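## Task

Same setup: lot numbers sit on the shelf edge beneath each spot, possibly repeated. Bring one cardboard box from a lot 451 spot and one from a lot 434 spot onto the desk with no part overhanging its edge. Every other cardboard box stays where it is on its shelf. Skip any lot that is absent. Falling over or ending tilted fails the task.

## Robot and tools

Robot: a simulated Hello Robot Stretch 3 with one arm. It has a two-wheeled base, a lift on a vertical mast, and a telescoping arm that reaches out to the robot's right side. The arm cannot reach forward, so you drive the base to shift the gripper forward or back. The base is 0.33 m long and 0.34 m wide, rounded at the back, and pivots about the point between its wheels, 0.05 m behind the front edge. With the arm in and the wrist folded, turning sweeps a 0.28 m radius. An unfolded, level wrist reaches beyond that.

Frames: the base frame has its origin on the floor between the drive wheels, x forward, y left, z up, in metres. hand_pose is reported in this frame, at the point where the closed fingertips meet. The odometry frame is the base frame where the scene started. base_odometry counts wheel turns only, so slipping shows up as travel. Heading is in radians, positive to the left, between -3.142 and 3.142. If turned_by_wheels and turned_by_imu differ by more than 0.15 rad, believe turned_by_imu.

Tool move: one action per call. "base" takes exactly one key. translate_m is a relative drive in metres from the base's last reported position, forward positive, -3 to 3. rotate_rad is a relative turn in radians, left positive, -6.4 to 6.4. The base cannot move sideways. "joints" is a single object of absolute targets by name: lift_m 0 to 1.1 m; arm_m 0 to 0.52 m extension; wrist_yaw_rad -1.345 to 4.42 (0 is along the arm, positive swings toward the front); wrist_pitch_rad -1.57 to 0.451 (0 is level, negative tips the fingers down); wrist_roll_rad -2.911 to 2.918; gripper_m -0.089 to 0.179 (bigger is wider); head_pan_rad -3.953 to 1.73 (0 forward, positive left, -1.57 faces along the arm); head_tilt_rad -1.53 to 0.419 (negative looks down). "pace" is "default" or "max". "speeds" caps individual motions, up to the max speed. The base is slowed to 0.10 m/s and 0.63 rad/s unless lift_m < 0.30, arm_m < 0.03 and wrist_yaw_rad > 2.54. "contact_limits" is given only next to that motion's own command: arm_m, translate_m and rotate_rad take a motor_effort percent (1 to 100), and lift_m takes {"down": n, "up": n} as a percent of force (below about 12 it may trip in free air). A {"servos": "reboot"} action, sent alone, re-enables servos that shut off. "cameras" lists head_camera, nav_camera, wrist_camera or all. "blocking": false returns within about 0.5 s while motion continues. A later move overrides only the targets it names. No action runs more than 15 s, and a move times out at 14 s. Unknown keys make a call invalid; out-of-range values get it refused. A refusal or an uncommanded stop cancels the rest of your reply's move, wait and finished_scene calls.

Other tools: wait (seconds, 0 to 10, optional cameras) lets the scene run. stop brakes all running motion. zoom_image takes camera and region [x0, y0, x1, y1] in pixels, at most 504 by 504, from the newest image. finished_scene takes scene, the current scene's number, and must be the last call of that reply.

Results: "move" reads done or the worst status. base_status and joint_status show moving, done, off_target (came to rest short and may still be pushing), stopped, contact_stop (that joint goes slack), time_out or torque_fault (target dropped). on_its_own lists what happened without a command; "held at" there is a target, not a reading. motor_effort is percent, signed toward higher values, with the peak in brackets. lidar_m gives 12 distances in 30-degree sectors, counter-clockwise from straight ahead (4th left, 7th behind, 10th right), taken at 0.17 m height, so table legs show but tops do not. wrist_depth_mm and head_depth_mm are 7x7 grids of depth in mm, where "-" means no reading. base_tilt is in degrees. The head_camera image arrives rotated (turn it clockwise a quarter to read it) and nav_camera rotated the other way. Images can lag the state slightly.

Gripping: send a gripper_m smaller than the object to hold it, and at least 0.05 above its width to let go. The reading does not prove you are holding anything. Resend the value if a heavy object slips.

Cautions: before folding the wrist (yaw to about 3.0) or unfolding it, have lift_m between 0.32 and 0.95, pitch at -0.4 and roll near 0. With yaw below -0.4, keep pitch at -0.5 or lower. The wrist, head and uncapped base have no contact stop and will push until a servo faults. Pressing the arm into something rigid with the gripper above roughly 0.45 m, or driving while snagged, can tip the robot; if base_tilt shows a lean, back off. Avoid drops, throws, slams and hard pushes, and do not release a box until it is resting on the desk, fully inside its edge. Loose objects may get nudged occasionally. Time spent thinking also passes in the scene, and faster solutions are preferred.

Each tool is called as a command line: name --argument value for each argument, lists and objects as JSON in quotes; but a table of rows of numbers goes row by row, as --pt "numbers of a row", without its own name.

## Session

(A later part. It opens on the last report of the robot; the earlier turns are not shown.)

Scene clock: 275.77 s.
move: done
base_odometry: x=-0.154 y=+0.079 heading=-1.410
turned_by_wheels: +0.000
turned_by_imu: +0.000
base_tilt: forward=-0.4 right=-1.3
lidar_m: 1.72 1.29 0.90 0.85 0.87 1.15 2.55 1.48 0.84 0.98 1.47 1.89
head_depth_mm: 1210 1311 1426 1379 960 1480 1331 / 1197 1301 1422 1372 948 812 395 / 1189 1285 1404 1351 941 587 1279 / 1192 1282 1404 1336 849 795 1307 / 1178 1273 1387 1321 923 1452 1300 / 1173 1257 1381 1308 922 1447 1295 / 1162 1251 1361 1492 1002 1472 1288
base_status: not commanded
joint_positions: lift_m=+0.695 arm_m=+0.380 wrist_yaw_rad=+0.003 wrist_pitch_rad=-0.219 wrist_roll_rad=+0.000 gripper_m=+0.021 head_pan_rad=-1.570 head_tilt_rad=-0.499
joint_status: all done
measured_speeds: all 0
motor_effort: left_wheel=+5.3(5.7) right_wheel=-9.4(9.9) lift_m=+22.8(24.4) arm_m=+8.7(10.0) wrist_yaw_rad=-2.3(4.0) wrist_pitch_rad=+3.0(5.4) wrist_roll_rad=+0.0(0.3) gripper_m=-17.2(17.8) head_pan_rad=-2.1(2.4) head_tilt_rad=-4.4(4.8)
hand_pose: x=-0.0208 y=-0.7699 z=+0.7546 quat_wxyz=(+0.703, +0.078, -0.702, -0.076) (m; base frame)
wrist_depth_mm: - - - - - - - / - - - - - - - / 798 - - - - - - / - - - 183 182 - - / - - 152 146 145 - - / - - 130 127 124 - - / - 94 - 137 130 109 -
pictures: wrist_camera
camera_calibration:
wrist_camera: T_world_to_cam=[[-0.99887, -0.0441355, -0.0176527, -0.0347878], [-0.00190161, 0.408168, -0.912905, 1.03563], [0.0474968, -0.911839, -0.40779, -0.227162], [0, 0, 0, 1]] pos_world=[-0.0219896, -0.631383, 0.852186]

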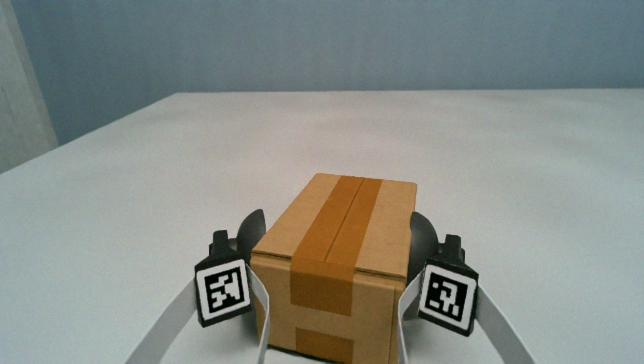

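move --joints '{"gripper_m": 0.179}' --cameras '[]'

move --joints '{"arm_m": 0.0}' --pace "max" --cameras '["head_camera"]'

move --base '{"rotate_rad": -0.255}' --joints '{"wrist_yaw_rad": 3.0, "wrist_pitch_rad": -0.4, "gripper_m": 0.03}' --pace "max" --cameras '[]'

move --joints '{"lift_m": 0.29, "head_pan_rad": -0.8, "head_tilt_rad": -0.3}' --pace "max" --cameras '[]'

move --base '{"translate_m": -2.15}' --pace "max" --contact_limits '{"translate_m": 40}' --cameras '[]'

move --base '{"rotate_rad": 1.864}' --pace "max" --cameras '["nav_camera"]'

Scene clock: 308.23 s.
move: done
base_odometry: x=-0.154 y=+0.079 heading=-1.410
turned_by_wheels: +0.000
turned_by_imu: +0.000
base_tilt: forward=-0.3 right=-1.2
lidar_m: 1.72 1.29 0.90 0.86 0.87 1.15 2.55 1.48 0.85 0.99 1.46 1.89
head_depth_mm: 1211 1305 1428 1379 958 1531 1323 / 1200 1299 1412 1360 950 810 394 / 1194 1293 1406 1342 861 587 1284 / 1184 1279 1403 1340 769 1454 1303 / 1178 1279 1381 1322 924 1462 1298 / 1170 1266 1387 1314 920 1439 1291 / 1160 1254 1362 1491 998 1488 1281
base_status: not commanded
joint_positions: lift_m=+0.695 arm_m=+0.380 wrist_yaw_rad=+0.002 wrist_pitch_rad=-0.219 wrist_roll_rad=+0.000 gripper_m=+0.179 head_pan_rad=-1.570 head_tilt_rad=-0.500
joint_status: all done
measured_speeds: all 0
motor_effort: left_wheel=+5.1(5.6) right_wheel=-9.4(10.0) lift_m=+28.8(29.1) arm_m=+0.0(3.5) wrist_yaw_rad=-1.4(3.6) wrist_pitch_rad=+3.1(3.2) wrist_roll_rad=+0.0(0.3) gripper_m=+0.6(84.3) head_pan_rad=-2.6(3.1) head_tilt_rad=-4.1(5.3)
hand_pose: x=-0.0210 y=-0.7699 z=+0.7546 quat_wxyz=(+0.703, +0.078, -0.702, -0.077) (m; base frame)
wrist_depth_mm: - - - - - - - / - - - - - - - / 806 - - - - - - / - - - 184 - - - / - 142 - 147 147 - - / - 126 137 128 123 - - / - - - 137 129 - 105
pictures: none
No camera images: "cameras" was empty.

Scene clock: 310.47 s.
move: done
base_odometry: x=-0.154 y=+0.079 heading=-1.410
turned_by_wheels: +0.000
turned_by_imu: +0.000
base_tilt: forward=-0.3 right=-1.0
lidar_m: 1.73 1.29 0.90 0.85 0.88 1.15 2.55 1.48 0.85 0.99 1.46 1.89
head_depth_mm: 1206 1305 1425 1374 960 1525 1321 / 1201 1299 1418 1369 949 1528 1284 / 1191 1290 1402 1346 942 1506 1305 / 1184 1285 1399 1327 894 1544 1303 / 1175 1272 1392 1317 925 1451 1301 / 1172 1268 1379 1310 920 1438 1298 / 1164 1256 1366 1494 998 1487 1289
base_status: not commanded
joint_positions: lift_m=+0.695 arm_m=+0.001 wrist_yaw_rad=+0.002 wrist_pitch_rad=-0.219 wrist_roll_rad=+0.000 gripper_m=+0.179 head_pan_rad=-1.570 head_tilt_rad=-0.501
joint_status: all done
measured_speeds: all 0
motor_effort: left_wheel=+5.2(5.7) right_wheel=-10.0(10.4) lift_m=+28.9(30.9) arm_m=-12.8(14.4) wrist_yaw_rad=-2.0(4.3) wrist_pitch_rad=+3.1(3.1) wrist_roll_rad=+0.0(0.2) gripper_m=+0.5(1.0) head_pan_rad=-3.4(3.4) head_tilt_rad=-2.7(4.8)
hand_pose: x=-0.0210 y=-0.3904 z=+0.7546 quat_wxyz=(+0.703, +0.078, -0.702, -0.077) (m; base frame)
wrist_depth_mm: - - - - - - - / - - - - - - - / - - - - - - - / - - - - - - - / - - - - - - - / 123 - - - - - - / 978 - - - - - 105
pictures: head_camera (sideways)
camera_calibration:
head_camera: T_world_to_cam=[[-0.0466852, 0.432717, -0.90032, 1.18733], [0.997512, -0.0274598, -0.0649229, 0.0780373], [-0.0528159, -0.901111, -0.430359, 0.516012], [0, 0, 0, 1]] pos_world=[0.00484126, -0.0466507, 1.29611]

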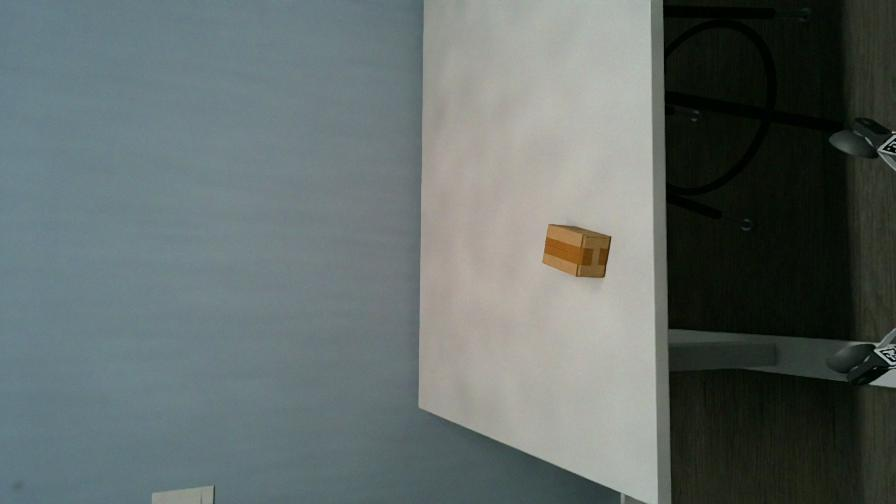

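Scene clock: 312.50 s.
move: done
base_odometry: x=-0.154 y=+0.079 heading=-1.665
turned_by_wheels: -0.255
turned_by_imu: -0.251
base_tilt: forward=-0.3 right=-1.2
lidar_m: 1.73 1.72 1.02 0.86 0.86 0.96 1.59 2.55 1.09 0.85 0.99 1.59
head_depth_mm: 1371 1507 1665 1382 1048 1631 1330 / 1330 1439 1588 1370 990 1607 1316 / 1284 1392 1535 1347 944 1561 1315 / 1240 1348 1472 1336 935 1544 1266 / 1202 1296 1416 1321 923 1490 1298 / 1170 1263 1364 1305 864 1493 1284 / 1132 1222 1323 1285 909 1203 1261
base_status: done
joint_positions: lift_m=+0.695 arm_m=+0.001 wrist_yaw_rad=+2.997 wrist_pitch_rad=-0.412 wrist_roll_rad=+0.000 gripper_m=+0.030 head_pan_rad=-1.570 head_tilt_rad=-0.501
joint_status: all done
measured_speeds: all 0
motor_effort: left_wheel=+7.1(13.4) right_wheel=-8.4(13.5) lift_m=+26.5(29.4) arm_m=-12.2(13.4) wrist_yaw_rad=+2.2(7.4) wrist_pitch_rad=+1.8(3.0) wrist_roll_rad=+0.0(0.3) gripper_m=+0.2(84.1) head_pan_rad=-3.2(3.8) head_tilt_rad=-2.7(4.2)
hand_pose: x=+0.0112 y=+0.0772 z=+0.7090 quat_wxyz=(+0.195, +0.700, +0.095, +0.680) (m; base frame)
wrist_depth_mm: - 137 - 887 - - - / - 146 - - - - - / - 161 173 - - - - / - 177 - - - - - / - 203 204 - - - - / 975 - 130 146 130 - 973 / 871 891 260 867 832 874 854
pictures: none
No camera images: "cameras" was empty.

Scene clock: 316.00 s.
move: done
base_odometry: x=-0.154 y=+0.079 heading=-1.665
turned_by_wheels: +0.000
turned_by_imu: +0.000
base_tilt: forward=-0.3 right=-1.2
lidar_m: 1.73 1.72 1.02 0.86 0.86 0.96 1.59 2.55 1.09 0.84 0.99 1.59
head_depth_mm: 1202 1251 1289 1344 1345 925 732 / 1246 1294 1356 1420 1435 923 781 / 1301 1346 1425 1484 1553 1009 1406 / 1357 1416 1467 1543 1639 1700 1548 / 1426 1497 1563 1632 1724 1823 1538 / 1509 1570 1653 1746 1849 1880 1526 / 1584 1672 1762 1866 1958 1988 1521
base_status: not commanded
joint_positions: lift_m=+0.290 arm_m=+0.001 wrist_yaw_rad=+2.997 wrist_pitch_rad=-0.414 wrist_roll_rad=+0.000 gripper_m=+0.030 head_pan_rad=-0.800 head_tilt_rad=-0.300
joint_status: all done
measured_speeds: all 0
motor_effort: left_wheel=+6.8(7.7) right_wheel=-8.6(9.9) lift_m=+26.2(26.6) arm_m=-10.5(12.5) wrist_yaw_rad=+1.9(3.7) wrist_pitch_rad=+2.2(2.3) wrist_roll_rad=-0.1(0.3) gripper_m=+0.4(0.9) head_pan_rad=-2.7(5.3) head_tilt_rad=+5.5(7.8)
hand_pose: x=+0.0112 y=+0.0770 z=+0.3035 quat_wxyz=(+0.195, +0.700, +0.095, +0.680) (m; base frame)
wrist_depth_mm: - 137 - 897 - - - / - 148 - - - - - / - 161 837 908 912 906 897 / 747 186 665 731 721 711 708 / 620 587 206 577 596 591 589 / 522 521 130 147 130 502 512 / 459 291 258 280 422 444 443
pictures: none
No camera images: "cameras" was empty.

Scene clock: 324.60 s.
move: done
base_odometry: x=+0.047 y=+2.219 heading=-1.664
turned_by_wheels: +0.000
turned_by_imu: -0.002
base_tilt: forward=-0.3 right=-1.1
lidar_m: 3.80 0.54 0.56 1.66 1.15 0.62 0.52 0.52 0.59 0.97 2.08 1.86
head_depth_mm: 1751 1813 1886 1963 2046 2053 1568 / 1839 1903 1986 2074 2168 2040 1553 / 1901 1999 2090 2171 2255 2012 1542 / 1995 2116 2188 2259 2393 2011 1534 / 2093 2197 2317 2328 2505 1982 1534 / 2207 2327 2449 2314 2601 1981 1527 / 2338 2475 2617 2270 2470 1962 1516
base_status: done
joint_positions: lift_m=+0.290 arm_m=+0.001 wrist_yaw_rad=+2.997 wrist_pitch_rad=-0.414 wrist_roll_rad=+0.000 gripper_m=+0.030 head_pan_rad=-0.800 head_tilt_rad=-0.299
joint_status: not commanded
measured_speeds: all 0
motor_effort: left_wheel=-0.3(13.9) right_wheel=-9.3(15.4) lift_m=+25.5(31.1) arm_m=-5.9(10.9) wrist_yaw_rad=+1.2(3.7) wrist_pitch_rad=+2.3(2.3) wrist_roll_rad=-0.1(0.3) gripper_m=+0.2(1.0) head_pan_rad=-3.2(3.9) head_tilt_rad=+0.3(6.1)
contact_limits: translate_m 40 (maximum 100)
hand_pose: x=+0.0111 y=+0.0770 z=+0.3035 quat_wxyz=(+0.195, +0.700, +0.096, +0.680) (m; base frame)
wrist_depth_mm: - 137 - - - - - / - 147 - - - - - / 953 162 877 936 869 - 485 / 738 186 673 720 716 698 543 / 618 591 206 579 603 596 588 / 525 520 130 147 130 511 504 / 458 291 258 279 426 444 442
pictures: none
No camera images: "cameras" was empty.

Scene clock: 326.90 s.
move: done
base_odometry: x=+0.047 y=+2.219 heading=+0.199
turned_by_wheels: +1.864
turned_by_imu: +1.826
base_tilt: forward=-0.2 right=-1.2
lidar_m: 1.66 0.77 0.55 0.52 0.53 0.71 1.75 1.85 2.22 0.93 0.54 0.68
head_depth_mm: 439 451 468 491 520 579 665 / 471 486 504 522 543 566 589 / 510 529 550 570 596 623 651 / 555 577 603 629 660 691 725 / 609 638 667 698 736 779 822 / 676 1764 1854 1920 2023 1836 1431 / 1609 1679 1748 1813 1887 1886 1517
base_status: done
joint_positions: lift_m=+0.290 arm_m=+0.001 wrist_yaw_rad=+2.997 wrist_pitch_rad=-0.414 wrist_roll_rad=+0.000 gripper_m=+0.030 head_pan_rad=-0.800 head_tilt_rad=-0.299
joint_status: not commanded
measured_speeds: all 0
motor_effort: left_wheel=-6.0(15.0) right_wheel=+9.5(14.4) lift_m=+28.8(28.8) arm_m=-12.3(13.6) wrist_yaw_rad=+1.6(3.6) wrist_pitch_rad=+2.1(2.3) wrist_roll_rad=-0.2(0.3) gripper_m=+0.6(0.9) head_pan_rad=-2.5(3.7) head_tilt_rad=-1.0(1.0)
hand_pose: x=+0.0111 y=+0.0770 z=+0.3035 quat_wxyz=(+0.195, +0.700, +0.096, +0.680) (m; base frame)
wrist_depth_mm: 468 137 499 523 550 563 586 / 505 148 542 566 595 623 628 / 559 162 584 618 619 - - / 584 181 190 663 695 696 703 / 595 572 205 581 603 590 589 / 524 522 130 147 130 510 508 / 454 291 257 280 422 443 442
pictures: nav_camera (sideways)
camera_calibration:
nav_camera: T_world_to_cam=[[0.199943, -0.181482, 0.962854, -1.21143], [-0.707408, -0.706672, 0.0137025, 0.0366027], [0.677935, -0.683871, -0.269676, 0.300092], [0, 0, 0, 1]] pos_world=[0.0646667, 0.0112384, 1.24685]

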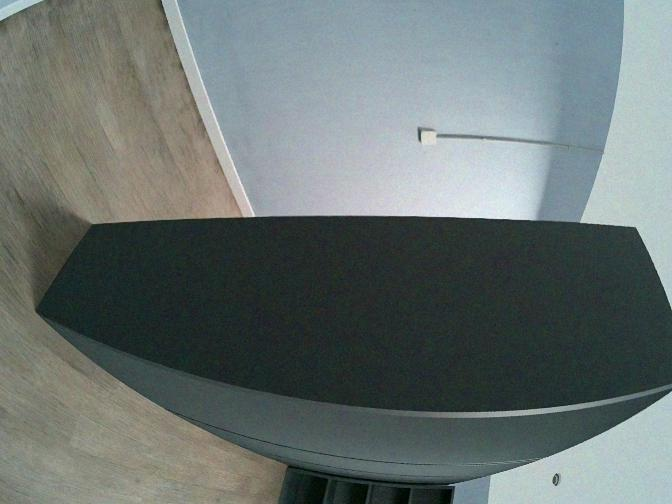

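move --base '{"translate_m": 1.32}' --joints '{"head_pan_rad": -1.57, "head_tilt_rad": -0.6}' --pace "max" --contact_limits '{"translate_m": 40}' --cameras '["nav_camera"]'

move --base '{"rotate_rad": -1.602}' --pace "max" --cameras '["nav_camera"]'

Scene clock: 361.53 s.
move: done
base_odometry: x=+1.341 y=+2.480 heading=+0.199
turned_by_wheels: +0.000
turned_by_imu: +0.001
base_tilt: forward=-0.4 right=-1.3
lidar_m: 0.36 0.37 0.49 0.58 0.59 0.78 1.96 0.79 1.47 1.65 0.53 0.37
head_depth_mm: 1889 2012 2188 1602 1710 1486 1251 / 2660 2776 2374 2397 1861 1479 1242 / 3467 3636 3290 2491 1861 1477 1234 / 3435 3718 3719 2439 1833 1469 1225 / 3397 3702 3412 2423 1819 1454 1220 / 1956 1998 2016 2046 1761 1455 1216 / 1204 1212 1216 1232 1239 1253 1158
base_status: done
joint_positions: lift_m=+0.290 arm_m=+0.001 wrist_yaw_rad=+2.997 wrist_pitch_rad=-0.414 wrist_roll_rad=+0.000 gripper_m=+0.030 head_pan_rad=-1.570 head_tilt_rad=-0.600
joint_status: all done
measured_speeds: all 0
motor_effort: left_wheel=-1.1(9.6) right_wheel=+9.9(16.8) lift_m=+23.6(31.1) arm_m=-2.8(9.1) wrist_yaw_rad=+1.0(3.3) wrist_pitch_rad=+2.2(2.3) wrist_roll_rad=+0.2(0.3) gripper_m=+0.3(1.0) head_pan_rad=+3.3(4.9) head_tilt_rad=+2.1(7.3)
contact_limits: translate_m 40 (maximum 100)
hand_pose: x=+0.0111 y=+0.0770 z=+0.3035 quat_wxyz=(+0.195, +0.700, +0.096, +0.680) (m; base frame)
wrist_depth_mm: 515 137 547 573 596 538 388 / 559 148 599 622 633 523 396 / 617 161 171 - - 525 399 / - 182 189 705 700 528 410 / 616 593 205 582 601 543 414 / 525 519 130 147 130 505 408 / 455 291 258 281 427 442 413
pictures: nav_camera (sideways)
camera_calibration:
nav_camera: T_world_to_cam=[[0.0175178, -0.542579, 0.839822, -1.04979], [-0.999788, -0.018574, 0.00885454, 0.044798], [0.0107945, -0.8398, -0.542789, 0.659577], [0, 0, 0, 1]] pos_world=[0.0560587, -0.0148501, 1.23925]

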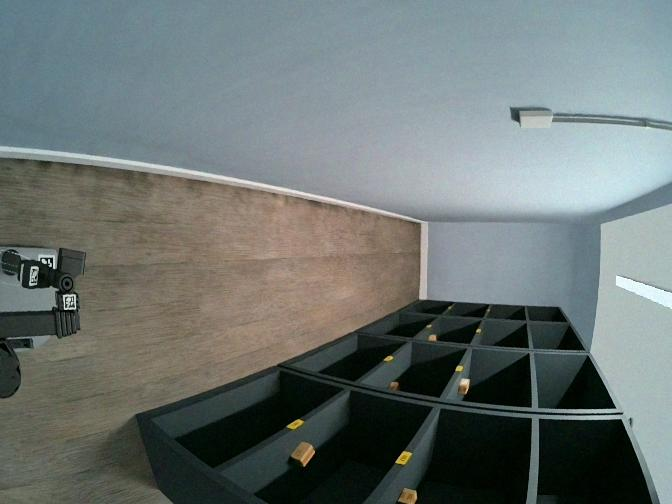

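Scene clock: 363.67 s.
move: done
base_odometry: x=+1.341 y=+2.480 heading=-1.403
turned_by_wheels: -1.602
turned_by_imu: -1.571
base_tilt: forward=-0.3 right=-1.1
lidar_m: 1.73 0.54 0.38 0.36 0.36 0.48 0.58 0.59 0.78 1.88 0.79 1.47
head_depth_mm: 1407 1390 1385 1370 1363 1364 1224 / 1923 1906 1898 1886 1759 1498 1242 / 2777 2973 3083 2440 1851 1488 1234 / 2786 3105 3300 2478 1839 1465 1230 / 2817 3063 3327 2428 1812 1464 1227 / 2804 3080 3238 2402 1804 1460 1215 / 2748 2985 3243 2371 1819 1413 1210
base_status: done
joint_positions: lift_m=+0.290 arm_m=+0.001 wrist_yaw_rad=+2.997 wrist_pitch_rad=-0.414 wrist_roll_rad=+0.000 gripper_m=+0.030 head_pan_rad=-1.570 head_tilt_rad=-0.599
joint_status: not commanded
measured_speeds: all 0
motor_effort: left_wheel=+5.2(14.5) right_wheel=-8.0(15.2) lift_m=+25.1(25.6) arm_m=-11.5(11.5) wrist_yaw_rad=+2.4(3.2) wrist_pitch_rad=+2.2(2.3) wrist_roll_rad=+0.1(0.3) gripper_m=+0.6(0.8) head_pan_rad=+2.7(3.8) head_tilt_rad=+2.6(4.0)
hand_pose: x=+0.0111 y=+0.0770 z=+0.3035 quat_wxyz=(+0.195, +0.700, +0.096, +0.680) (m; base frame)
wrist_depth_mm: 330 137 356 368 386 402 418 / 360 148 382 398 419 437 454 / 387 162 412 439 464 485 506 / 424 187 444 484 515 538 547 / 465 478 206 508 531 567 571 / 496 502 130 148 130 506 500 / 458 292 258 280 423 443 440
pictures: nav_camera (sideways)
camera_calibration:
nav_camera: T_world_to_cam=[[0.017628, -0.542085, 0.840139, -1.05019], [-0.999784, -0.018796, 0.00884994, 0.0448013], [0.0109938, -0.840113, -0.5423, 0.658954], [0, 0, 0, 1]] pos_world=[0.0560599, -0.0148528, 1.23926]

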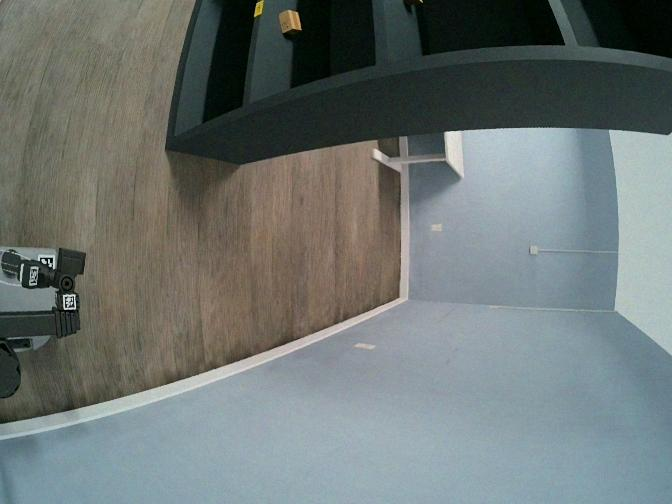

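move --base '{"translate_m": 0.93}' --pace "max" --contact_limits '{"translate_m": 40}' --cameras '["head_camera", "nav_camera"]'

Scene clock: 378.50 s.
move: done
base_odometry: x=+1.496 y=+1.563 heading=-1.403
turned_by_wheels: +0.000
turned_by_imu: +0.001
base_tilt: forward=-0.3 right=-1.2
lidar_m: 1.96 0.61 0.43 0.40 0.42 0.55 1.33 1.53 0.75 1.05 0.72 1.42
head_depth_mm: 873 961 928 953 1028 950 1164 / 869 957 916 1201 1102 961 1167 / 862 955 900 1183 1100 956 1162 / 860 947 778 1180 1090 950 1155 / 857 943 865 1169 1083 947 1154 / 849 935 863 1160 1072 938 1151 / 846 928 844 1154 1067 929 1147
base_status: done
joint_positions: lift_m=+0.290 arm_m=+0.001 wrist_yaw_rad=+2.997 wrist_pitch_rad=-0.414 wrist_roll_rad=+0.000 gripper_m=+0.030 head_pan_rad=-1.570 head_tilt_rad=-0.599
joint_status: not commanded
measured_speeds: all 0
motor_effort: left_wheel=+1.9(15.5) right_wheel=+5.5(10.5) lift_m=+27.4(27.5) arm_m=-12.2(13.0) wrist_yaw_rad=+0.9(2.9) wrist_pitch_rad=+2.2(2.3) wrist_roll_rad=+0.1(0.3) gripper_m=+0.2(1.0) head_pan_rad=+1.7(2.8) head_tilt_rad=-0.6(1.6)
contact_limits: translate_m 40 (maximum 100)
hand_pose: x=+0.0110 y=+0.0770 z=+0.3035 quat_wxyz=(+0.195, +0.700, +0.096, +0.680) (m; base frame)
wrist_depth_mm: 371 137 395 418 431 450 473 / 406 147 435 454 473 493 517 / 434 162 467 496 516 529 - / 480 187 503 537 - - - / 517 520 204 150 557 590 591 / 521 525 130 147 130 505 507 / 457 290 257 279 424 445 441
pictures: head_camera (sideways), nav_camera (sideways)
camera_calibration:
head_camera: T_world_to_cam=[[-0.0468739, 0.519536, -0.853162, 1.12583], [0.997504, -0.0208096, -0.0674763, 0.0813568], [-0.0528103, -0.854195, -0.517263, 0.629089], [0, 0, 0, 1]] pos_world=[0.0048407, -0.0458508, 1.29141]
nav_camera: T_world_to_cam=[[0.017628, -0.542085, 0.840139, -1.05019], [-0.999784, -0.018796, 0.00884994, 0.0448013], [0.0109938, -0.840113, -0.5423, 0.658954], [0, 0, 0, 1]] pos_world=[0.0560599, -0.0148528, 1.23926]

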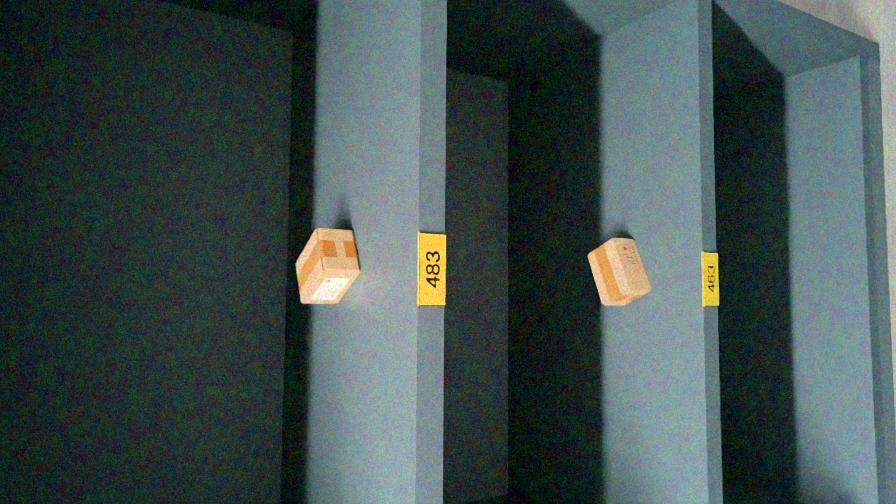

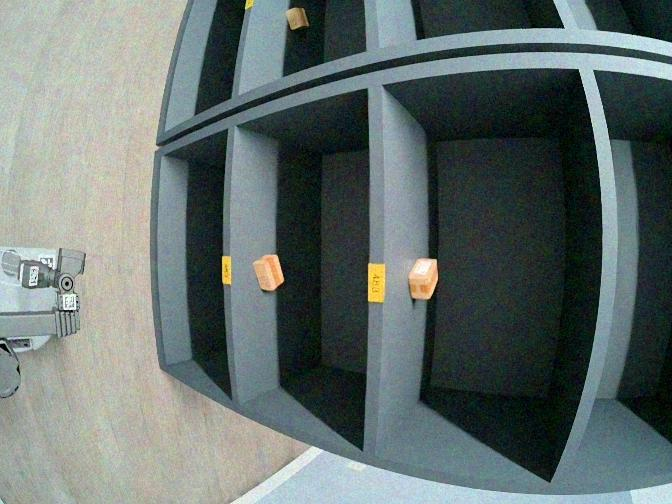

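move --base '{"rotate_rad": 0.042}' --pace "max" --cameras '[]'

move --base '{"translate_m": 0.96}' --pace "max" --contact_limits '{"translate_m": 40}' --cameras '["head_camera"]'

move --base '{"translate_m": 0.96}' --pace "max" --contact_limits '{"translate_m": 40}' --cameras '["head_camera", "nav_camera"]'

Scene clock: 392.63 s.
move: done
base_odometry: x=+1.496 y=+1.563 heading=-1.361
turned_by_wheels: +0.042
turned_by_imu: +0.041
base_tilt: forward=-0.4 right=-1.2
lidar_m: 1.64 0.58 0.42 0.40 0.42 0.57 1.49 1.55 0.75 1.05 0.72 1.46
head_depth_mm: 862 948 926 709 1072 971 1124 / 861 948 910 703 1106 962 1169 / 860 946 902 1184 1097 954 1162 / 856 942 792 1180 1089 955 1152 / 857 939 872 1173 1076 945 1157 / 855 940 860 1173 1067 937 1152 / 855 938 846 1085 1068 934 1138
base_status: done
joint_positions: lift_m=+0.290 arm_m=+0.001 wrist_yaw_rad=+2.997 wrist_pitch_rad=-0.414 wrist_roll_rad=+0.000 gripper_m=+0.030 head_pan_rad=-1.570 head_tilt_rad=-0.599
joint_status: not commanded
measured_speeds: all 0
motor_effort: left_wheel=-6.4(9.3) right_wheel=+6.8(11.0) lift_m=+28.4(28.7) arm_m=-11.6(12.3) wrist_yaw_rad=+1.2(2.6) wrist_pitch_rad=+2.2(2.4) wrist_roll_rad=-0.2(0.3) gripper_m=+0.1(0.6) head_pan_rad=+0.4(1.7) head_tilt_rad=-3.0(3.0)
hand_pose: x=+0.0110 y=+0.0770 z=+0.3035 quat_wxyz=(+0.195, +0.700, +0.096, +0.680) (m; base frame)
wrist_depth_mm: 379 137 403 414 429 441 454 / 413 147 431 455 463 481 498 / 448 162 463 493 504 528 536 / 494 186 510 534 551 - - / 525 519 205 150 557 572 590 / 521 520 130 147 130 504 502 / 454 291 257 279 424 444 441
pictures: none
No camera images: "cameras" was empty.

Scene clock: 397.20 s.
move: done
base_odometry: x=+1.696 y=+0.624 heading=-1.361
turned_by_wheels: +0.000
turned_by_imu: +0.001
base_tilt: forward=-0.4 right=-1.2
lidar_m: 1.68 0.59 0.43 0.42 0.43 0.58 1.57 1.50 0.75 1.04 0.70 1.43
head_depth_mm: 855 939 926 709 1077 940 1130 / 849 938 912 701 1104 934 1170 / 848 936 901 691 1097 927 1172 / 846 932 886 686 1040 920 1161 / 850 931 871 679 1079 919 1147 / 850 931 861 1160 1073 912 1148 / 847 931 845 1028 1042 931 1118
base_status: done
joint_positions: lift_m=+0.290 arm_m=+0.001 wrist_yaw_rad=+2.998 wrist_pitch_rad=-0.414 wrist_roll_rad=+0.000 gripper_m=+0.030 head_pan_rad=-1.570 head_tilt_rad=-0.599
joint_status: not commanded
measured_speeds: all 0
motor_effort: left_wheel=+0.3(13.8) right_wheel=+6.4(13.6) lift_m=+29.3(29.9) arm_m=-10.5(12.3) wrist_yaw_rad=+1.1(3.3) wrist_pitch_rad=+2.1(2.3) wrist_roll_rad=-0.1(0.4) gripper_m=+0.2(1.0) head_pan_rad=+0.4(1.8) head_tilt_rad=-5.1(5.4)
contact_limits: translate_m 40 (maximum 100)
hand_pose: x=+0.0110 y=+0.0770 z=+0.3035 quat_wxyz=(+0.195, +0.700, +0.096, +0.680) (m; base frame)
wrist_depth_mm: 391 137 414 426 440 450 461 / 426 148 444 465 479 489 506 / 459 162 479 505 529 526 541 / 509 186 222 541 - - - / 533 531 202 152 560 589 583 / 525 522 130 147 130 511 504 / 458 292 258 280 425 444 441
pictures: head_camera (sideways)
camera_calibration:
head_camera: T_world_to_cam=[[-0.0468739, 0.519536, -0.853162, 1.12583], [0.997504, -0.0208096, -0.0674763, 0.0813568], [-0.0528103, -0.854195, -0.517263, 0.629089], [0, 0, 0, 1]] pos_world=[0.0048407, -0.0458508, 1.29141]

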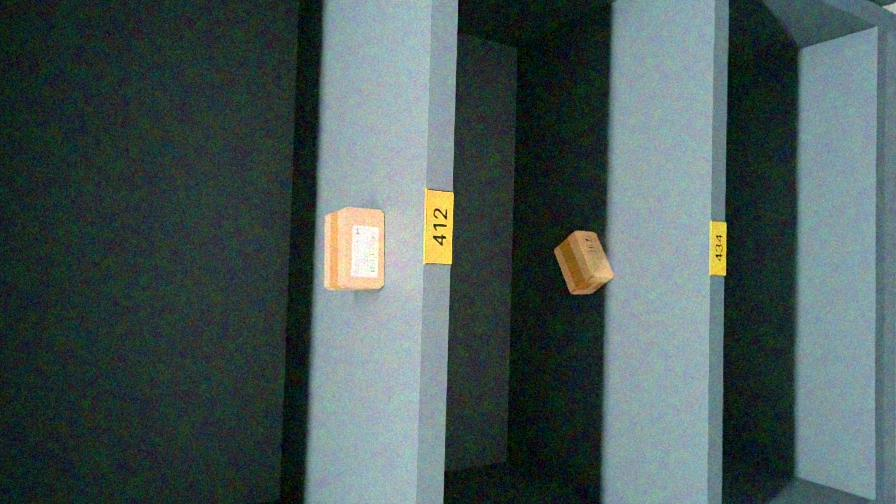

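Scene clock: 401.77 s.
move: done
base_odometry: x=+1.895 y=-0.315 heading=-1.362
turned_by_wheels: +0.000
turned_by_imu: +0.001
base_tilt: forward=-0.4 right=-1.2
lidar_m: 1.34 0.61 0.44 0.43 0.44 0.60 1.61 1.48 0.75 1.03 0.68 1.40
head_depth_mm: 844 929 925 709 1111 941 1139 / 845 926 909 700 1102 935 1168 / 845 926 839 691 1100 927 1160 / 839 925 800 684 1087 917 1158 / 842 923 871 675 1085 919 1152 / 840 919 858 669 1074 911 1143 / 838 916 847 661 1030 904 1107
base_status: done
joint_positions: lift_m=+0.290 arm_m=+0.001 wrist_yaw_rad=+2.998 wrist_pitch_rad=-0.414 wrist_roll_rad=+0.000 gripper_m=+0.030 head_pan_rad=-1.570 head_tilt_rad=-0.600
joint_status: not commanded
measured_speeds: all 0
motor_effort: left_wheel=+0.4(13.4) right_wheel=+6.0(13.3) lift_m=+29.5(31.2) arm_m=-10.3(11.6) wrist_yaw_rad=+1.8(2.9) wrist_pitch_rad=+2.2(2.3) wrist_roll_rad=+0.2(0.3) gripper_m=+0.1(0.9) head_pan_rad=-0.6(1.5) head_tilt_rad=-5.2(6.3)
contact_limits: translate_m 40 (maximum 100)
hand_pose: x=+0.0110 y=+0.0770 z=+0.3035 quat_wxyz=(+0.195, +0.700, +0.096, +0.680) (m; base frame)
wrist_depth_mm: 396 137 422 433 447 462 476 / 433 147 453 465 485 502 517 / 474 162 491 517 531 536 - / 512 187 189 - - - - / 543 540 203 153 573 593 595 / 525 517 130 147 130 507 507 / 452 291 257 280 424 446 440
pictures: head_camera (sideways), nav_camera (sideways)
camera_calibration:
head_camera: T_world_to_cam=[[-0.0468502, 0.520033, -0.85286, 1.12538], [0.997505, -0.0207825, -0.0674681, 0.0813407], [-0.0528102, -0.853893, -0.517762, 0.629697], [0, 0, 0, 1]] pos_world=[0.00484077, -0.0458485, 1.29131]
nav_camera: T_world_to_cam=[[0.0176265, -0.542575, 0.839822, -1.0498], [-0.999784, -0.0188003, 0.00883768, 0.0448165], [0.0109938, -0.839797, -0.542789, 0.659566], [0, 0, 0, 1]] pos_world=[0.0560599, -0.0148506, 1.23925]

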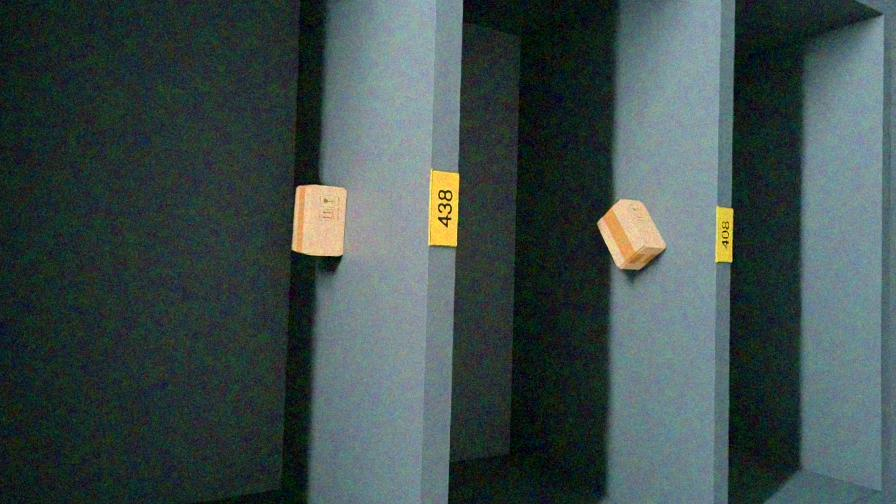

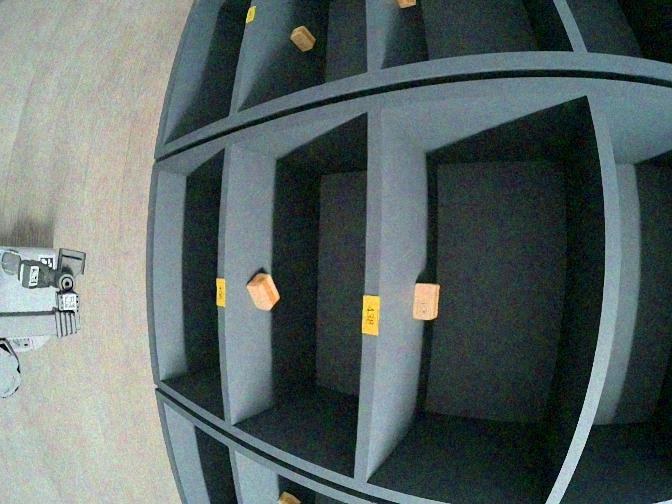

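move --base '{"translate_m": -0.98}' --pace "max" --contact_limits '{"translate_m": 40}' --cameras '["head_camera"]'

move --joints '{"lift_m": 0.53}' --pace "max" --cameras '[]'

move --joints '{"wrist_yaw_rad": 0.0, "wrist_pitch_rad": -0.2, "gripper_m": 0.179}' --pace "max" --cameras '["wrist_camera"]'

Scene clock: 428.83 s.
move: done
base_odometry: x=+1.692 y=+0.644 heading=-1.362
turned_by_wheels: +0.000
turned_by_imu: -0.001
base_tilt: forward=-0.2 right=-1.3
lidar_m: 1.68 0.60 0.43 0.42 0.43 0.58 1.56 1.50 0.74 1.04 0.71 1.46
head_depth_mm: 855 938 924 708 1069 939 1115 / 854 934 911 699 1107 936 1164 / 853 938 901 693 1096 926 1158 / 848 935 883 686 1056 922 1157 / 850 935 871 680 1078 914 1152 / 847 933 861 1165 1075 934 1142 / 844 928 844 1081 1063 935 1141
base_status: done
joint_positions: lift_m=+0.290 arm_m=+0.001 wrist_yaw_rad=+2.998 wrist_pitch_rad=-0.414 wrist_roll_rad=+0.000 gripper_m=+0.030 head_pan_rad=-1.570 head_tilt_rad=-0.600
joint_status: not commanded
measured_speeds: all 0
motor_effort: left_wheel=-7.1(15.5) right_wheel=-1.8(13.7) lift_m=+25.9(26.3) arm_m=-10.5(11.0) wrist_yaw_rad=+1.2(3.3) wrist_pitch_rad=+2.2(2.3) wrist_roll_rad=+0.1(0.4) gripper_m=+0.4(1.0) head_pan_rad=-1.6(2.5) head_tilt_rad=-4.5(5.8)
contact_limits: translate_m 40 (maximum 100)
hand_pose: x=+0.0110 y=+0.0770 z=+0.3035 quat_wxyz=(+0.195, +0.700, +0.096, +0.680) (m; base frame)
wrist_depth_mm: 394 137 411 426 440 446 466 / 425 148 446 460 479 487 513 / 462 162 478 508 523 534 534 / 510 186 222 539 - - - / 533 531 202 153 563 593 586 / 523 523 130 147 130 507 505 / 458 291 257 281 422 447 440
pictures: head_camera (sideways)
camera_calibration:
head_camera: T_world_to_cam=[[-0.0468481, 0.520079, -0.852833, 1.12534], [0.997505, -0.0207829, -0.0674692, 0.0813421], [-0.0528137, -0.853865, -0.517807, 0.629757], [0, 0, 0, 1]] pos_world=[0.00484077, -0.0458483, 1.29131]

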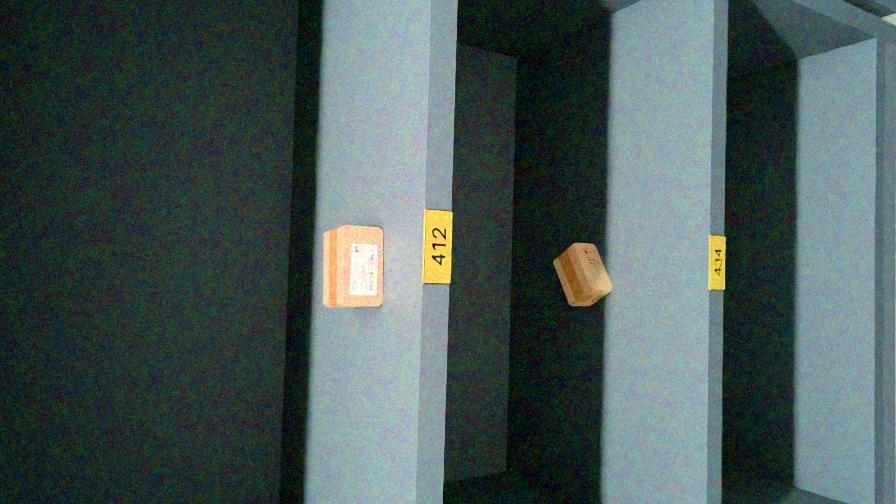

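Scene clock: 431.23 s.
move: done
base_odometry: x=+1.692 y=+0.644 heading=-1.362
turned_by_wheels: +0.000
turned_by_imu: +0.000
base_tilt: forward=-0.4 right=-1.1
lidar_m: 1.68 0.60 0.43 0.42 0.43 0.59 1.57 1.50 0.73 1.04 0.71 1.45
head_depth_mm: 854 938 927 709 1070 941 1123 / 852 938 912 700 1104 933 1165 / 849 935 899 692 1095 929 1164 / 851 934 885 686 1046 924 1158 / 848 932 868 680 1077 917 1153 / 850 932 860 1156 1070 936 1145 / 846 927 845 1091 1065 933 1141
base_status: not commanded
joint_positions: lift_m=+0.530 arm_m=+0.001 wrist_yaw_rad=+2.998 wrist_pitch_rad=-0.415 wrist_roll_rad=+0.000 gripper_m=+0.030 head_pan_rad=-1.570 head_tilt_rad=-0.600
joint_status: all done
measured_speeds: all 0
motor_effort: left_wheel=-7.0(7.5) right_wheel=-1.2(2.4) lift_m=+28.5(34.8) arm_m=-9.5(10.7) wrist_yaw_rad=+2.7(2.7) wrist_pitch_rad=+2.3(2.4) wrist_roll_rad=+0.1(0.3) gripper_m=+0.1(0.8) head_pan_rad=-2.8(2.8) head_tilt_rad=-4.6(5.7)
contact_limits: translate_m 40 (maximum 100)
hand_pose: x=+0.0110 y=+0.0769 z=+0.5434 quat_wxyz=(+0.195, +0.700, +0.096, +0.680) (m; base frame)
wrist_depth_mm: 389 137 409 427 438 449 463 / 426 148 445 464 476 491 501 / 459 162 478 504 526 531 535 / 507 186 192 545 - - - / 536 200 202 148 153 - - / - - 130 145 128 749 765 / 675 - 262 695 661 693 686
pictures: none
No camera images: "cameras" was empty.

Scene clock: 433.27 s.
move: done
base_odometry: x=+1.692 y=+0.644 heading=-1.362
turned_by_wheels: +0.000
turned_by_imu: +0.000
base_tilt: forward=-0.3 right=-1.0
lidar_m: 1.68 0.60 0.43 0.42 0.43 0.58 1.57 1.49 0.74 1.04 0.71 1.46
head_depth_mm: 854 937 923 708 1077 941 1114 / 854 940 910 701 1103 933 1169 / 851 939 898 692 1095 925 1162 / 847 931 884 686 1049 923 1158 / 850 932 870 679 1079 915 1151 / 847 930 857 1159 1069 935 1151 / 845 930 844 1080 1068 934 1141
base_status: not commanded
joint_positions: lift_m=+0.530 arm_m=+0.001 wrist_yaw_rad=+0.003 wrist_pitch_rad=-0.222 wrist_roll_rad=+0.000 gripper_m=+0.179 head_pan_rad=-1.570 head_tilt_rad=-0.600
joint_status: all done
measured_speeds: all 0
motor_effort: left_wheel=-6.8(7.5) right_wheel=-1.8(2.2) lift_m=+23.0(27.7) arm_m=-9.9(10.1) wrist_yaw_rad=-3.0(7.9) wrist_pitch_rad=+3.7(6.2) wrist_roll_rad=+0.0(0.4) gripper_m=+1.2(85.0) head_pan_rad=-2.9(3.3) head_tilt_rad=-5.0(5.8)
contact_limits: translate_m 40 (maximum 100)
hand_pose: x=-0.0207 y=-0.3902 z=+0.5887 quat_wxyz=(+0.703, +0.080, -0.702, -0.078) (m; base frame)
wrist_depth_mm: 483 - - - - - - / 481 - - - - 730 - / 481 509 502 497 497 497 489 / 396 395 388 384 382 377 372 / 482 142 - - - 845 - / 118 140 - - - - - / - - - - - - 105
pictures: wrist_camera
camera_calibration:
wrist_camera: T_world_to_cam=[[-0.99886, -0.0442967, -0.0178014, -0.0207994], [-0.00200463, 0.411473, -0.91142, 0.729687], [0.0476977, -0.910345, -0.411093, 0.0540247], [0, 0, 0, 1]] pos_world=[-0.0218898, -0.251987, 0.68689]

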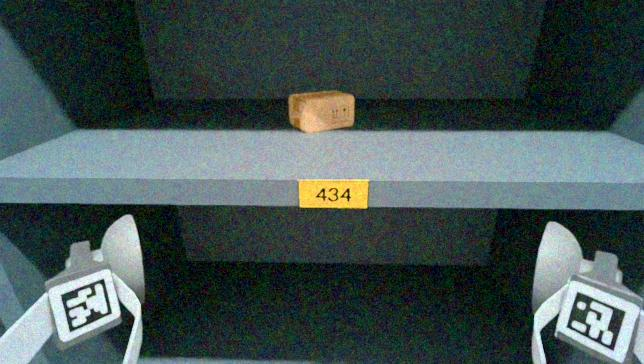

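move --base '{"translate_m": -0.05}' --joints '{"wrist_yaw_rad": 0.35, "arm_m": 0.3}' --pace "max" --cameras '["wrist_camera"]'

Scene clock: 461.20 s.
move: done
base_odometry: x=+1.681 y=+0.693 heading=-1.362
turned_by_wheels: +0.000
turned_by_imu: +0.000
base_tilt: forward=-0.4 right=-1.2
lidar_m: 1.68 0.59 0.43 0.42 0.43 0.58 1.57 1.45 0.71 1.04 0.74 1.46
head_depth_mm: 855 945 924 710 1003 911 1061 / 854 940 911 701 1101 933 1141 / 849 932 900 694 1093 662 628 / 849 934 883 686 1086 687 1131 / 851 934 873 679 1040 917 1150 / 848 931 859 1164 1072 937 1142 / 849 933 849 1154 1066 932 1142
base_status: done
joint_positions: lift_m=+0.530 arm_m=+0.300 wrist_yaw_rad=+0.347 wrist_pitch_rad=-0.221 wrist_roll_rad=+0.000 gripper_m=+0.179 head_pan_rad=-1.570 head_tilt_rad=-0.600
joint_status: all done
measured_speeds: all 0
motor_effort: left_wheel=-7.6(12.5) right_wheel=-3.8(9.3) lift_m=+23.8(24.8) arm_m=+10.9(15.4) wrist_yaw_rad=+2.2(6.6) wrist_pitch_rad=+3.4(3.7) wrist_roll_rad=+0.1(0.3) gripper_m=+0.4(1.2) head_pan_rad=-2.2(3.5) head_tilt_rad=-4.1(5.2)
hand_pose: x=+0.0618 y=-0.6752 z=+0.5891 quat_wxyz=(+0.706, +0.198, -0.678, +0.044) (m; base frame)
wrist_depth_mm: 390 466 - - - - - / 393 475 - - - - - / 400 469 506 498 455 - - / 372 374 369 348 267 362 364 / 296 266 276 274 272 274 273 / 118 206 222 221 221 219 220 / 175 185 192 185 184 184 105
pictures: wrist_camera
camera_calibration:
wrist_camera: T_world_to_cam=[[-0.925363, -0.378668, -0.0177026, -0.181371], [-0.140271, 0.385421, -0.912017, 0.838726], [0.352175, -0.841464, -0.40977, -0.182378], [0, 0, 0, 1]] pos_world=[0.0140438, -0.545406, 0.686988]

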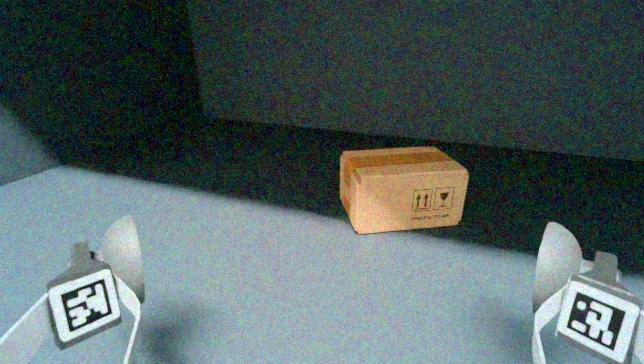

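move --joints '{"lift_m": 0.508}' --cameras '[]'

move --joints '{"arm_m": 0.448}' --contact_limits '{"arm_m": 35}' --cameras '["wrist_camera"]'

Scene clock: 477.80 s.
move: done
base_odometry: x=+1.681 y=+0.693 heading=-1.362
turned_by_wheels: +0.000
turned_by_imu: +0.000
base_tilt: forward=-0.2 right=-1.2
lidar_m: 1.68 0.59 0.43 0.41 0.43 0.58 1.56 1.45 0.71 1.04 0.74 1.46
head_depth_mm: 855 941 924 708 1006 913 1068 / 853 938 911 700 1104 933 1165 / 847 936 894 693 1100 880 591 / 850 935 885 685 1084 725 1116 / 850 933 872 681 1040 912 1152 / 846 931 861 1162 1074 941 1148 / 848 931 847 1163 1066 933 1135
base_status: not commanded
joint_positions: lift_m=+0.508 arm_m=+0.300 wrist_yaw_rad=+0.347 wrist_pitch_rad=-0.221 wrist_roll_rad=+0.000 gripper_m=+0.179 head_pan_rad=-1.570 head_tilt_rad=-0.600
joint_status: all done
measured_speeds: all 0
motor_effort: left_wheel=-7.9(8.1) right_wheel=-3.4(4.1) lift_m=+25.0(25.9) arm_m=-12.5(13.5) wrist_yaw_rad=+2.1(3.3) wrist_pitch_rad=+3.3(3.4) wrist_roll_rad=+0.0(0.2) gripper_m=+0.9(0.9) head_pan_rad=-2.0(3.3) head_tilt_rad=-4.7(5.1)
hand_pose: x=+0.0618 y=-0.6751 z=+0.5671 quat_wxyz=(+0.706, +0.198, -0.678, +0.044) (m; base frame)
wrist_depth_mm: 389 469 - - - - - / 391 475 - - - - - / 396 451 475 470 262 420 384 / 319 318 318 296 262 293 308 / 239 228 237 236 236 234 246 / 122 145 190 190 188 181 187 / 149 154 159 163 158 153 105
pictures: none
No camera images: "cameras" was empty.

Scene clock: 480.13 s.
move: done
base_odometry: x=+1.681 y=+0.693 heading=-1.362
turned_by_wheels: +0.000
turned_by_imu: +0.000
base_tilt: forward=-0.5 right=-1.2
lidar_m: 1.68 0.60 0.43 0.41 0.43 0.58 1.56 1.45 0.71 1.04 0.74 1.46
head_depth_mm: 855 943 930 710 1002 913 1065 / 850 939 910 701 1106 931 1168 / 852 936 896 694 1096 766 587 / 848 937 884 684 1086 870 1161 / 848 933 872 680 1044 914 1148 / 848 933 859 1159 1069 935 1142 / 847 932 847 1160 1062 938 1145
base_status: not commanded
joint_positions: lift_m=+0.508 arm_m=+0.448 wrist_yaw_rad=+0.347 wrist_pitch_rad=-0.221 wrist_roll_rad=+0.000 gripper_m=+0.179 head_pan_rad=-1.570 head_tilt_rad=-0.600
joint_status: all done
measured_speeds: all 0
motor_effort: left_wheel=-7.4(8.3) right_wheel=-3.8(4.1) lift_m=+29.8(31.2) arm_m=+13.1(14.8) wrist_yaw_rad=+1.8(3.4) wrist_pitch_rad=+3.3(3.5) wrist_roll_rad=+0.1(0.4) gripper_m=+0.6(1.2) head_pan_rad=-2.0(2.7) head_tilt_rad=-4.1(5.3)
contact_limits: arm_m 35 (drawing in: default 31, maximum 55; extending or still: default 40, maximum 69)
hand_pose: x=+0.0618 y=-0.8231 z=+0.5671 quat_wxyz=(+0.706, +0.198, -0.678, +0.044) (m; base frame)
wrist_depth_mm: 396 - - - - - - / 391 459 - - - - - / 397 434 426 - - - - / 320 318 317 313 312 294 290 / 252 227 214 144 152 234 245 / 123 176 175 130 136 180 187 / 149 153 148 139 147 156 105
pictures: wrist_camera
camera_calibration:
wrist_camera: T_world_to_cam=[[-0.925363, -0.378668, -0.0177026, -0.237765], [-0.140271, 0.385421, -0.912017, 0.875665], [0.352175, -0.841464, -0.40977, -0.315846], [0, 0, 0, 1]] pos_world=[0.0140438, -0.693306, 0.664988]

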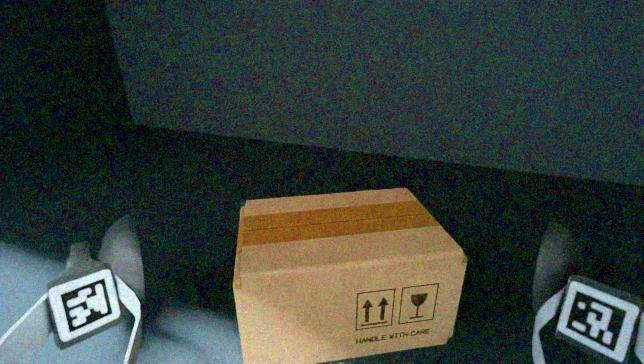

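move --joints '{"gripper_m": 0.035}' --cameras '[]'

move --joints '{"lift_m": 0.58}' --cameras '["wrist_camera"]'

Scene clock: 487.73 s.
move: done
base_odometry: x=+1.681 y=+0.693 heading=-1.362
turned_by_wheels: +0.000
turned_by_imu: +0.000
base_tilt: forward=-0.3 right=-1.2
lidar_m: 1.68 0.59 0.43 0.41 0.43 0.58 1.56 1.45 0.71 1.04 0.74 1.47
head_depth_mm: 857 939 925 709 1010 914 1067 / 852 937 911 701 1104 935 1169 / 851 931 898 692 1096 767 587 / 849 938 881 685 1085 872 1156 / 848 935 873 680 1014 916 1146 / 849 933 860 1167 1065 938 1151 / 848 931 849 1163 1061 934 1146
base_status: not commanded
joint_positions: lift_m=+0.508 arm_m=+0.448 wrist_yaw_rad=+0.349 wrist_pitch_rad=-0.220 wrist_roll_rad=+0.000 gripper_m=+0.036 head_pan_rad=-1.570 head_tilt_rad=-0.600
joint_status: all done
measured_speeds: all 0
motor_effort: left_wheel=-8.1(8.3) right_wheel=-3.3(4.4) lift_m=+25.2(27.9) arm_m=+5.8(8.9) wrist_yaw_rad=+1.5(3.4) wrist_pitch_rad=+3.3(3.5) wrist_roll_rad=+0.1(0.3) gripper_m=-20.3(92.4) head_pan_rad=-2.1(2.4) head_tilt_rad=-3.6(4.9)
contact_limits: arm_m 35 (drawing in: default 31, maximum 55; extending or still: default 40, maximum 69)
hand_pose: x=+0.0622 y=-0.8230 z=+0.5672 quat_wxyz=(+0.706, +0.199, -0.678, +0.045) (m; base frame)
wrist_depth_mm: 391 - - - - - - / 391 458 - - - - - / 396 434 428 - - - - / 319 318 314 315 312 291 290 / 238 237 148 144 144 234 232 / 191 190 132 136 138 180 187 / 164 149 148 148 150 147 162
pictures: none
No camera images: "cameras" was empty.

Scene clock: 489.23 s.
move: done
base_odometry: x=+1.681 y=+0.693 heading=-1.362
turned_by_wheels: +0.000
turned_by_imu: +0.000
base_tilt: forward=-0.3 right=-1.3
lidar_m: 1.68 0.60 0.43 0.41 0.43 0.58 1.57 1.45 0.71 1.04 0.74 1.46
head_depth_mm: 853 940 925 709 1004 915 1067 / 852 932 909 700 1100 931 1120 / 852 937 899 694 989 623 1110 / 851 931 885 685 803 897 1157 / 850 934 874 680 1003 914 1154 / 848 934 860 1163 1071 940 1152 / 846 929 845 1158 1069 939 1142
base_status: not commanded
joint_positions: lift_m=+0.580 arm_m=+0.448 wrist_yaw_rad=+0.349 wrist_pitch_rad=-0.224 wrist_roll_rad=+0.000 gripper_m=+0.038 head_pan_rad=-1.570 head_tilt_rad=-0.600
joint_status: all done
measured_speeds: all 0
motor_effort: left_wheel=-7.7(8.3) right_wheel=-3.5(4.1) lift_m=+31.7(34.1) arm_m=+3.7(5.9) wrist_yaw_rad=+1.8(1.8) wrist_pitch_rad=+4.0(4.1) wrist_roll_rad=+0.0(0.3) gripper_m=-8.8(21.2) head_pan_rad=-1.3(2.3) head_tilt_rad=-3.6(5.0)
contact_limits: arm_m 35 (drawing in: default 31, maximum 55; extending or still: default 40, maximum 69)
hand_pose: x=+0.0621 y=-0.8228 z=+0.6383 quat_wxyz=(+0.706, +0.200, -0.678, +0.044) (m; base frame)
wrist_depth_mm: 391 - - - - - - / 391 462 - - - - - / 403 470 - - - - - / 415 467 454 183 - - - / 368 368 151 138 144 345 327 / 294 294 132 136 138 277 289 / 246 230 145 147 152 227 242
pictures: wrist_camera
camera_calibration:
wrist_camera: T_world_to_cam=[[-0.924781, -0.38008, -0.0178631, -0.237274], [-0.141881, 0.388014, -0.910667, 0.941901], [0.353058, -0.839633, -0.412754, -0.283047], [0, 0, 0, 1]] pos_world=[0.0141433, -0.69331, 0.736692]

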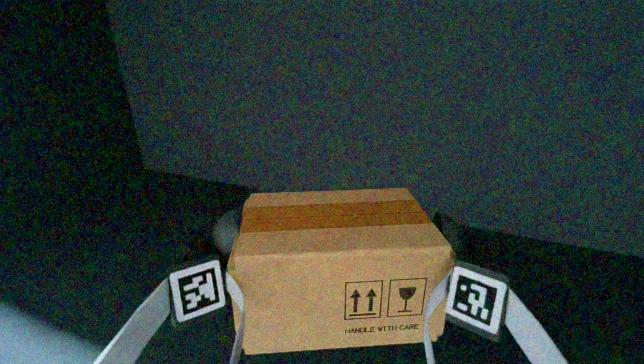

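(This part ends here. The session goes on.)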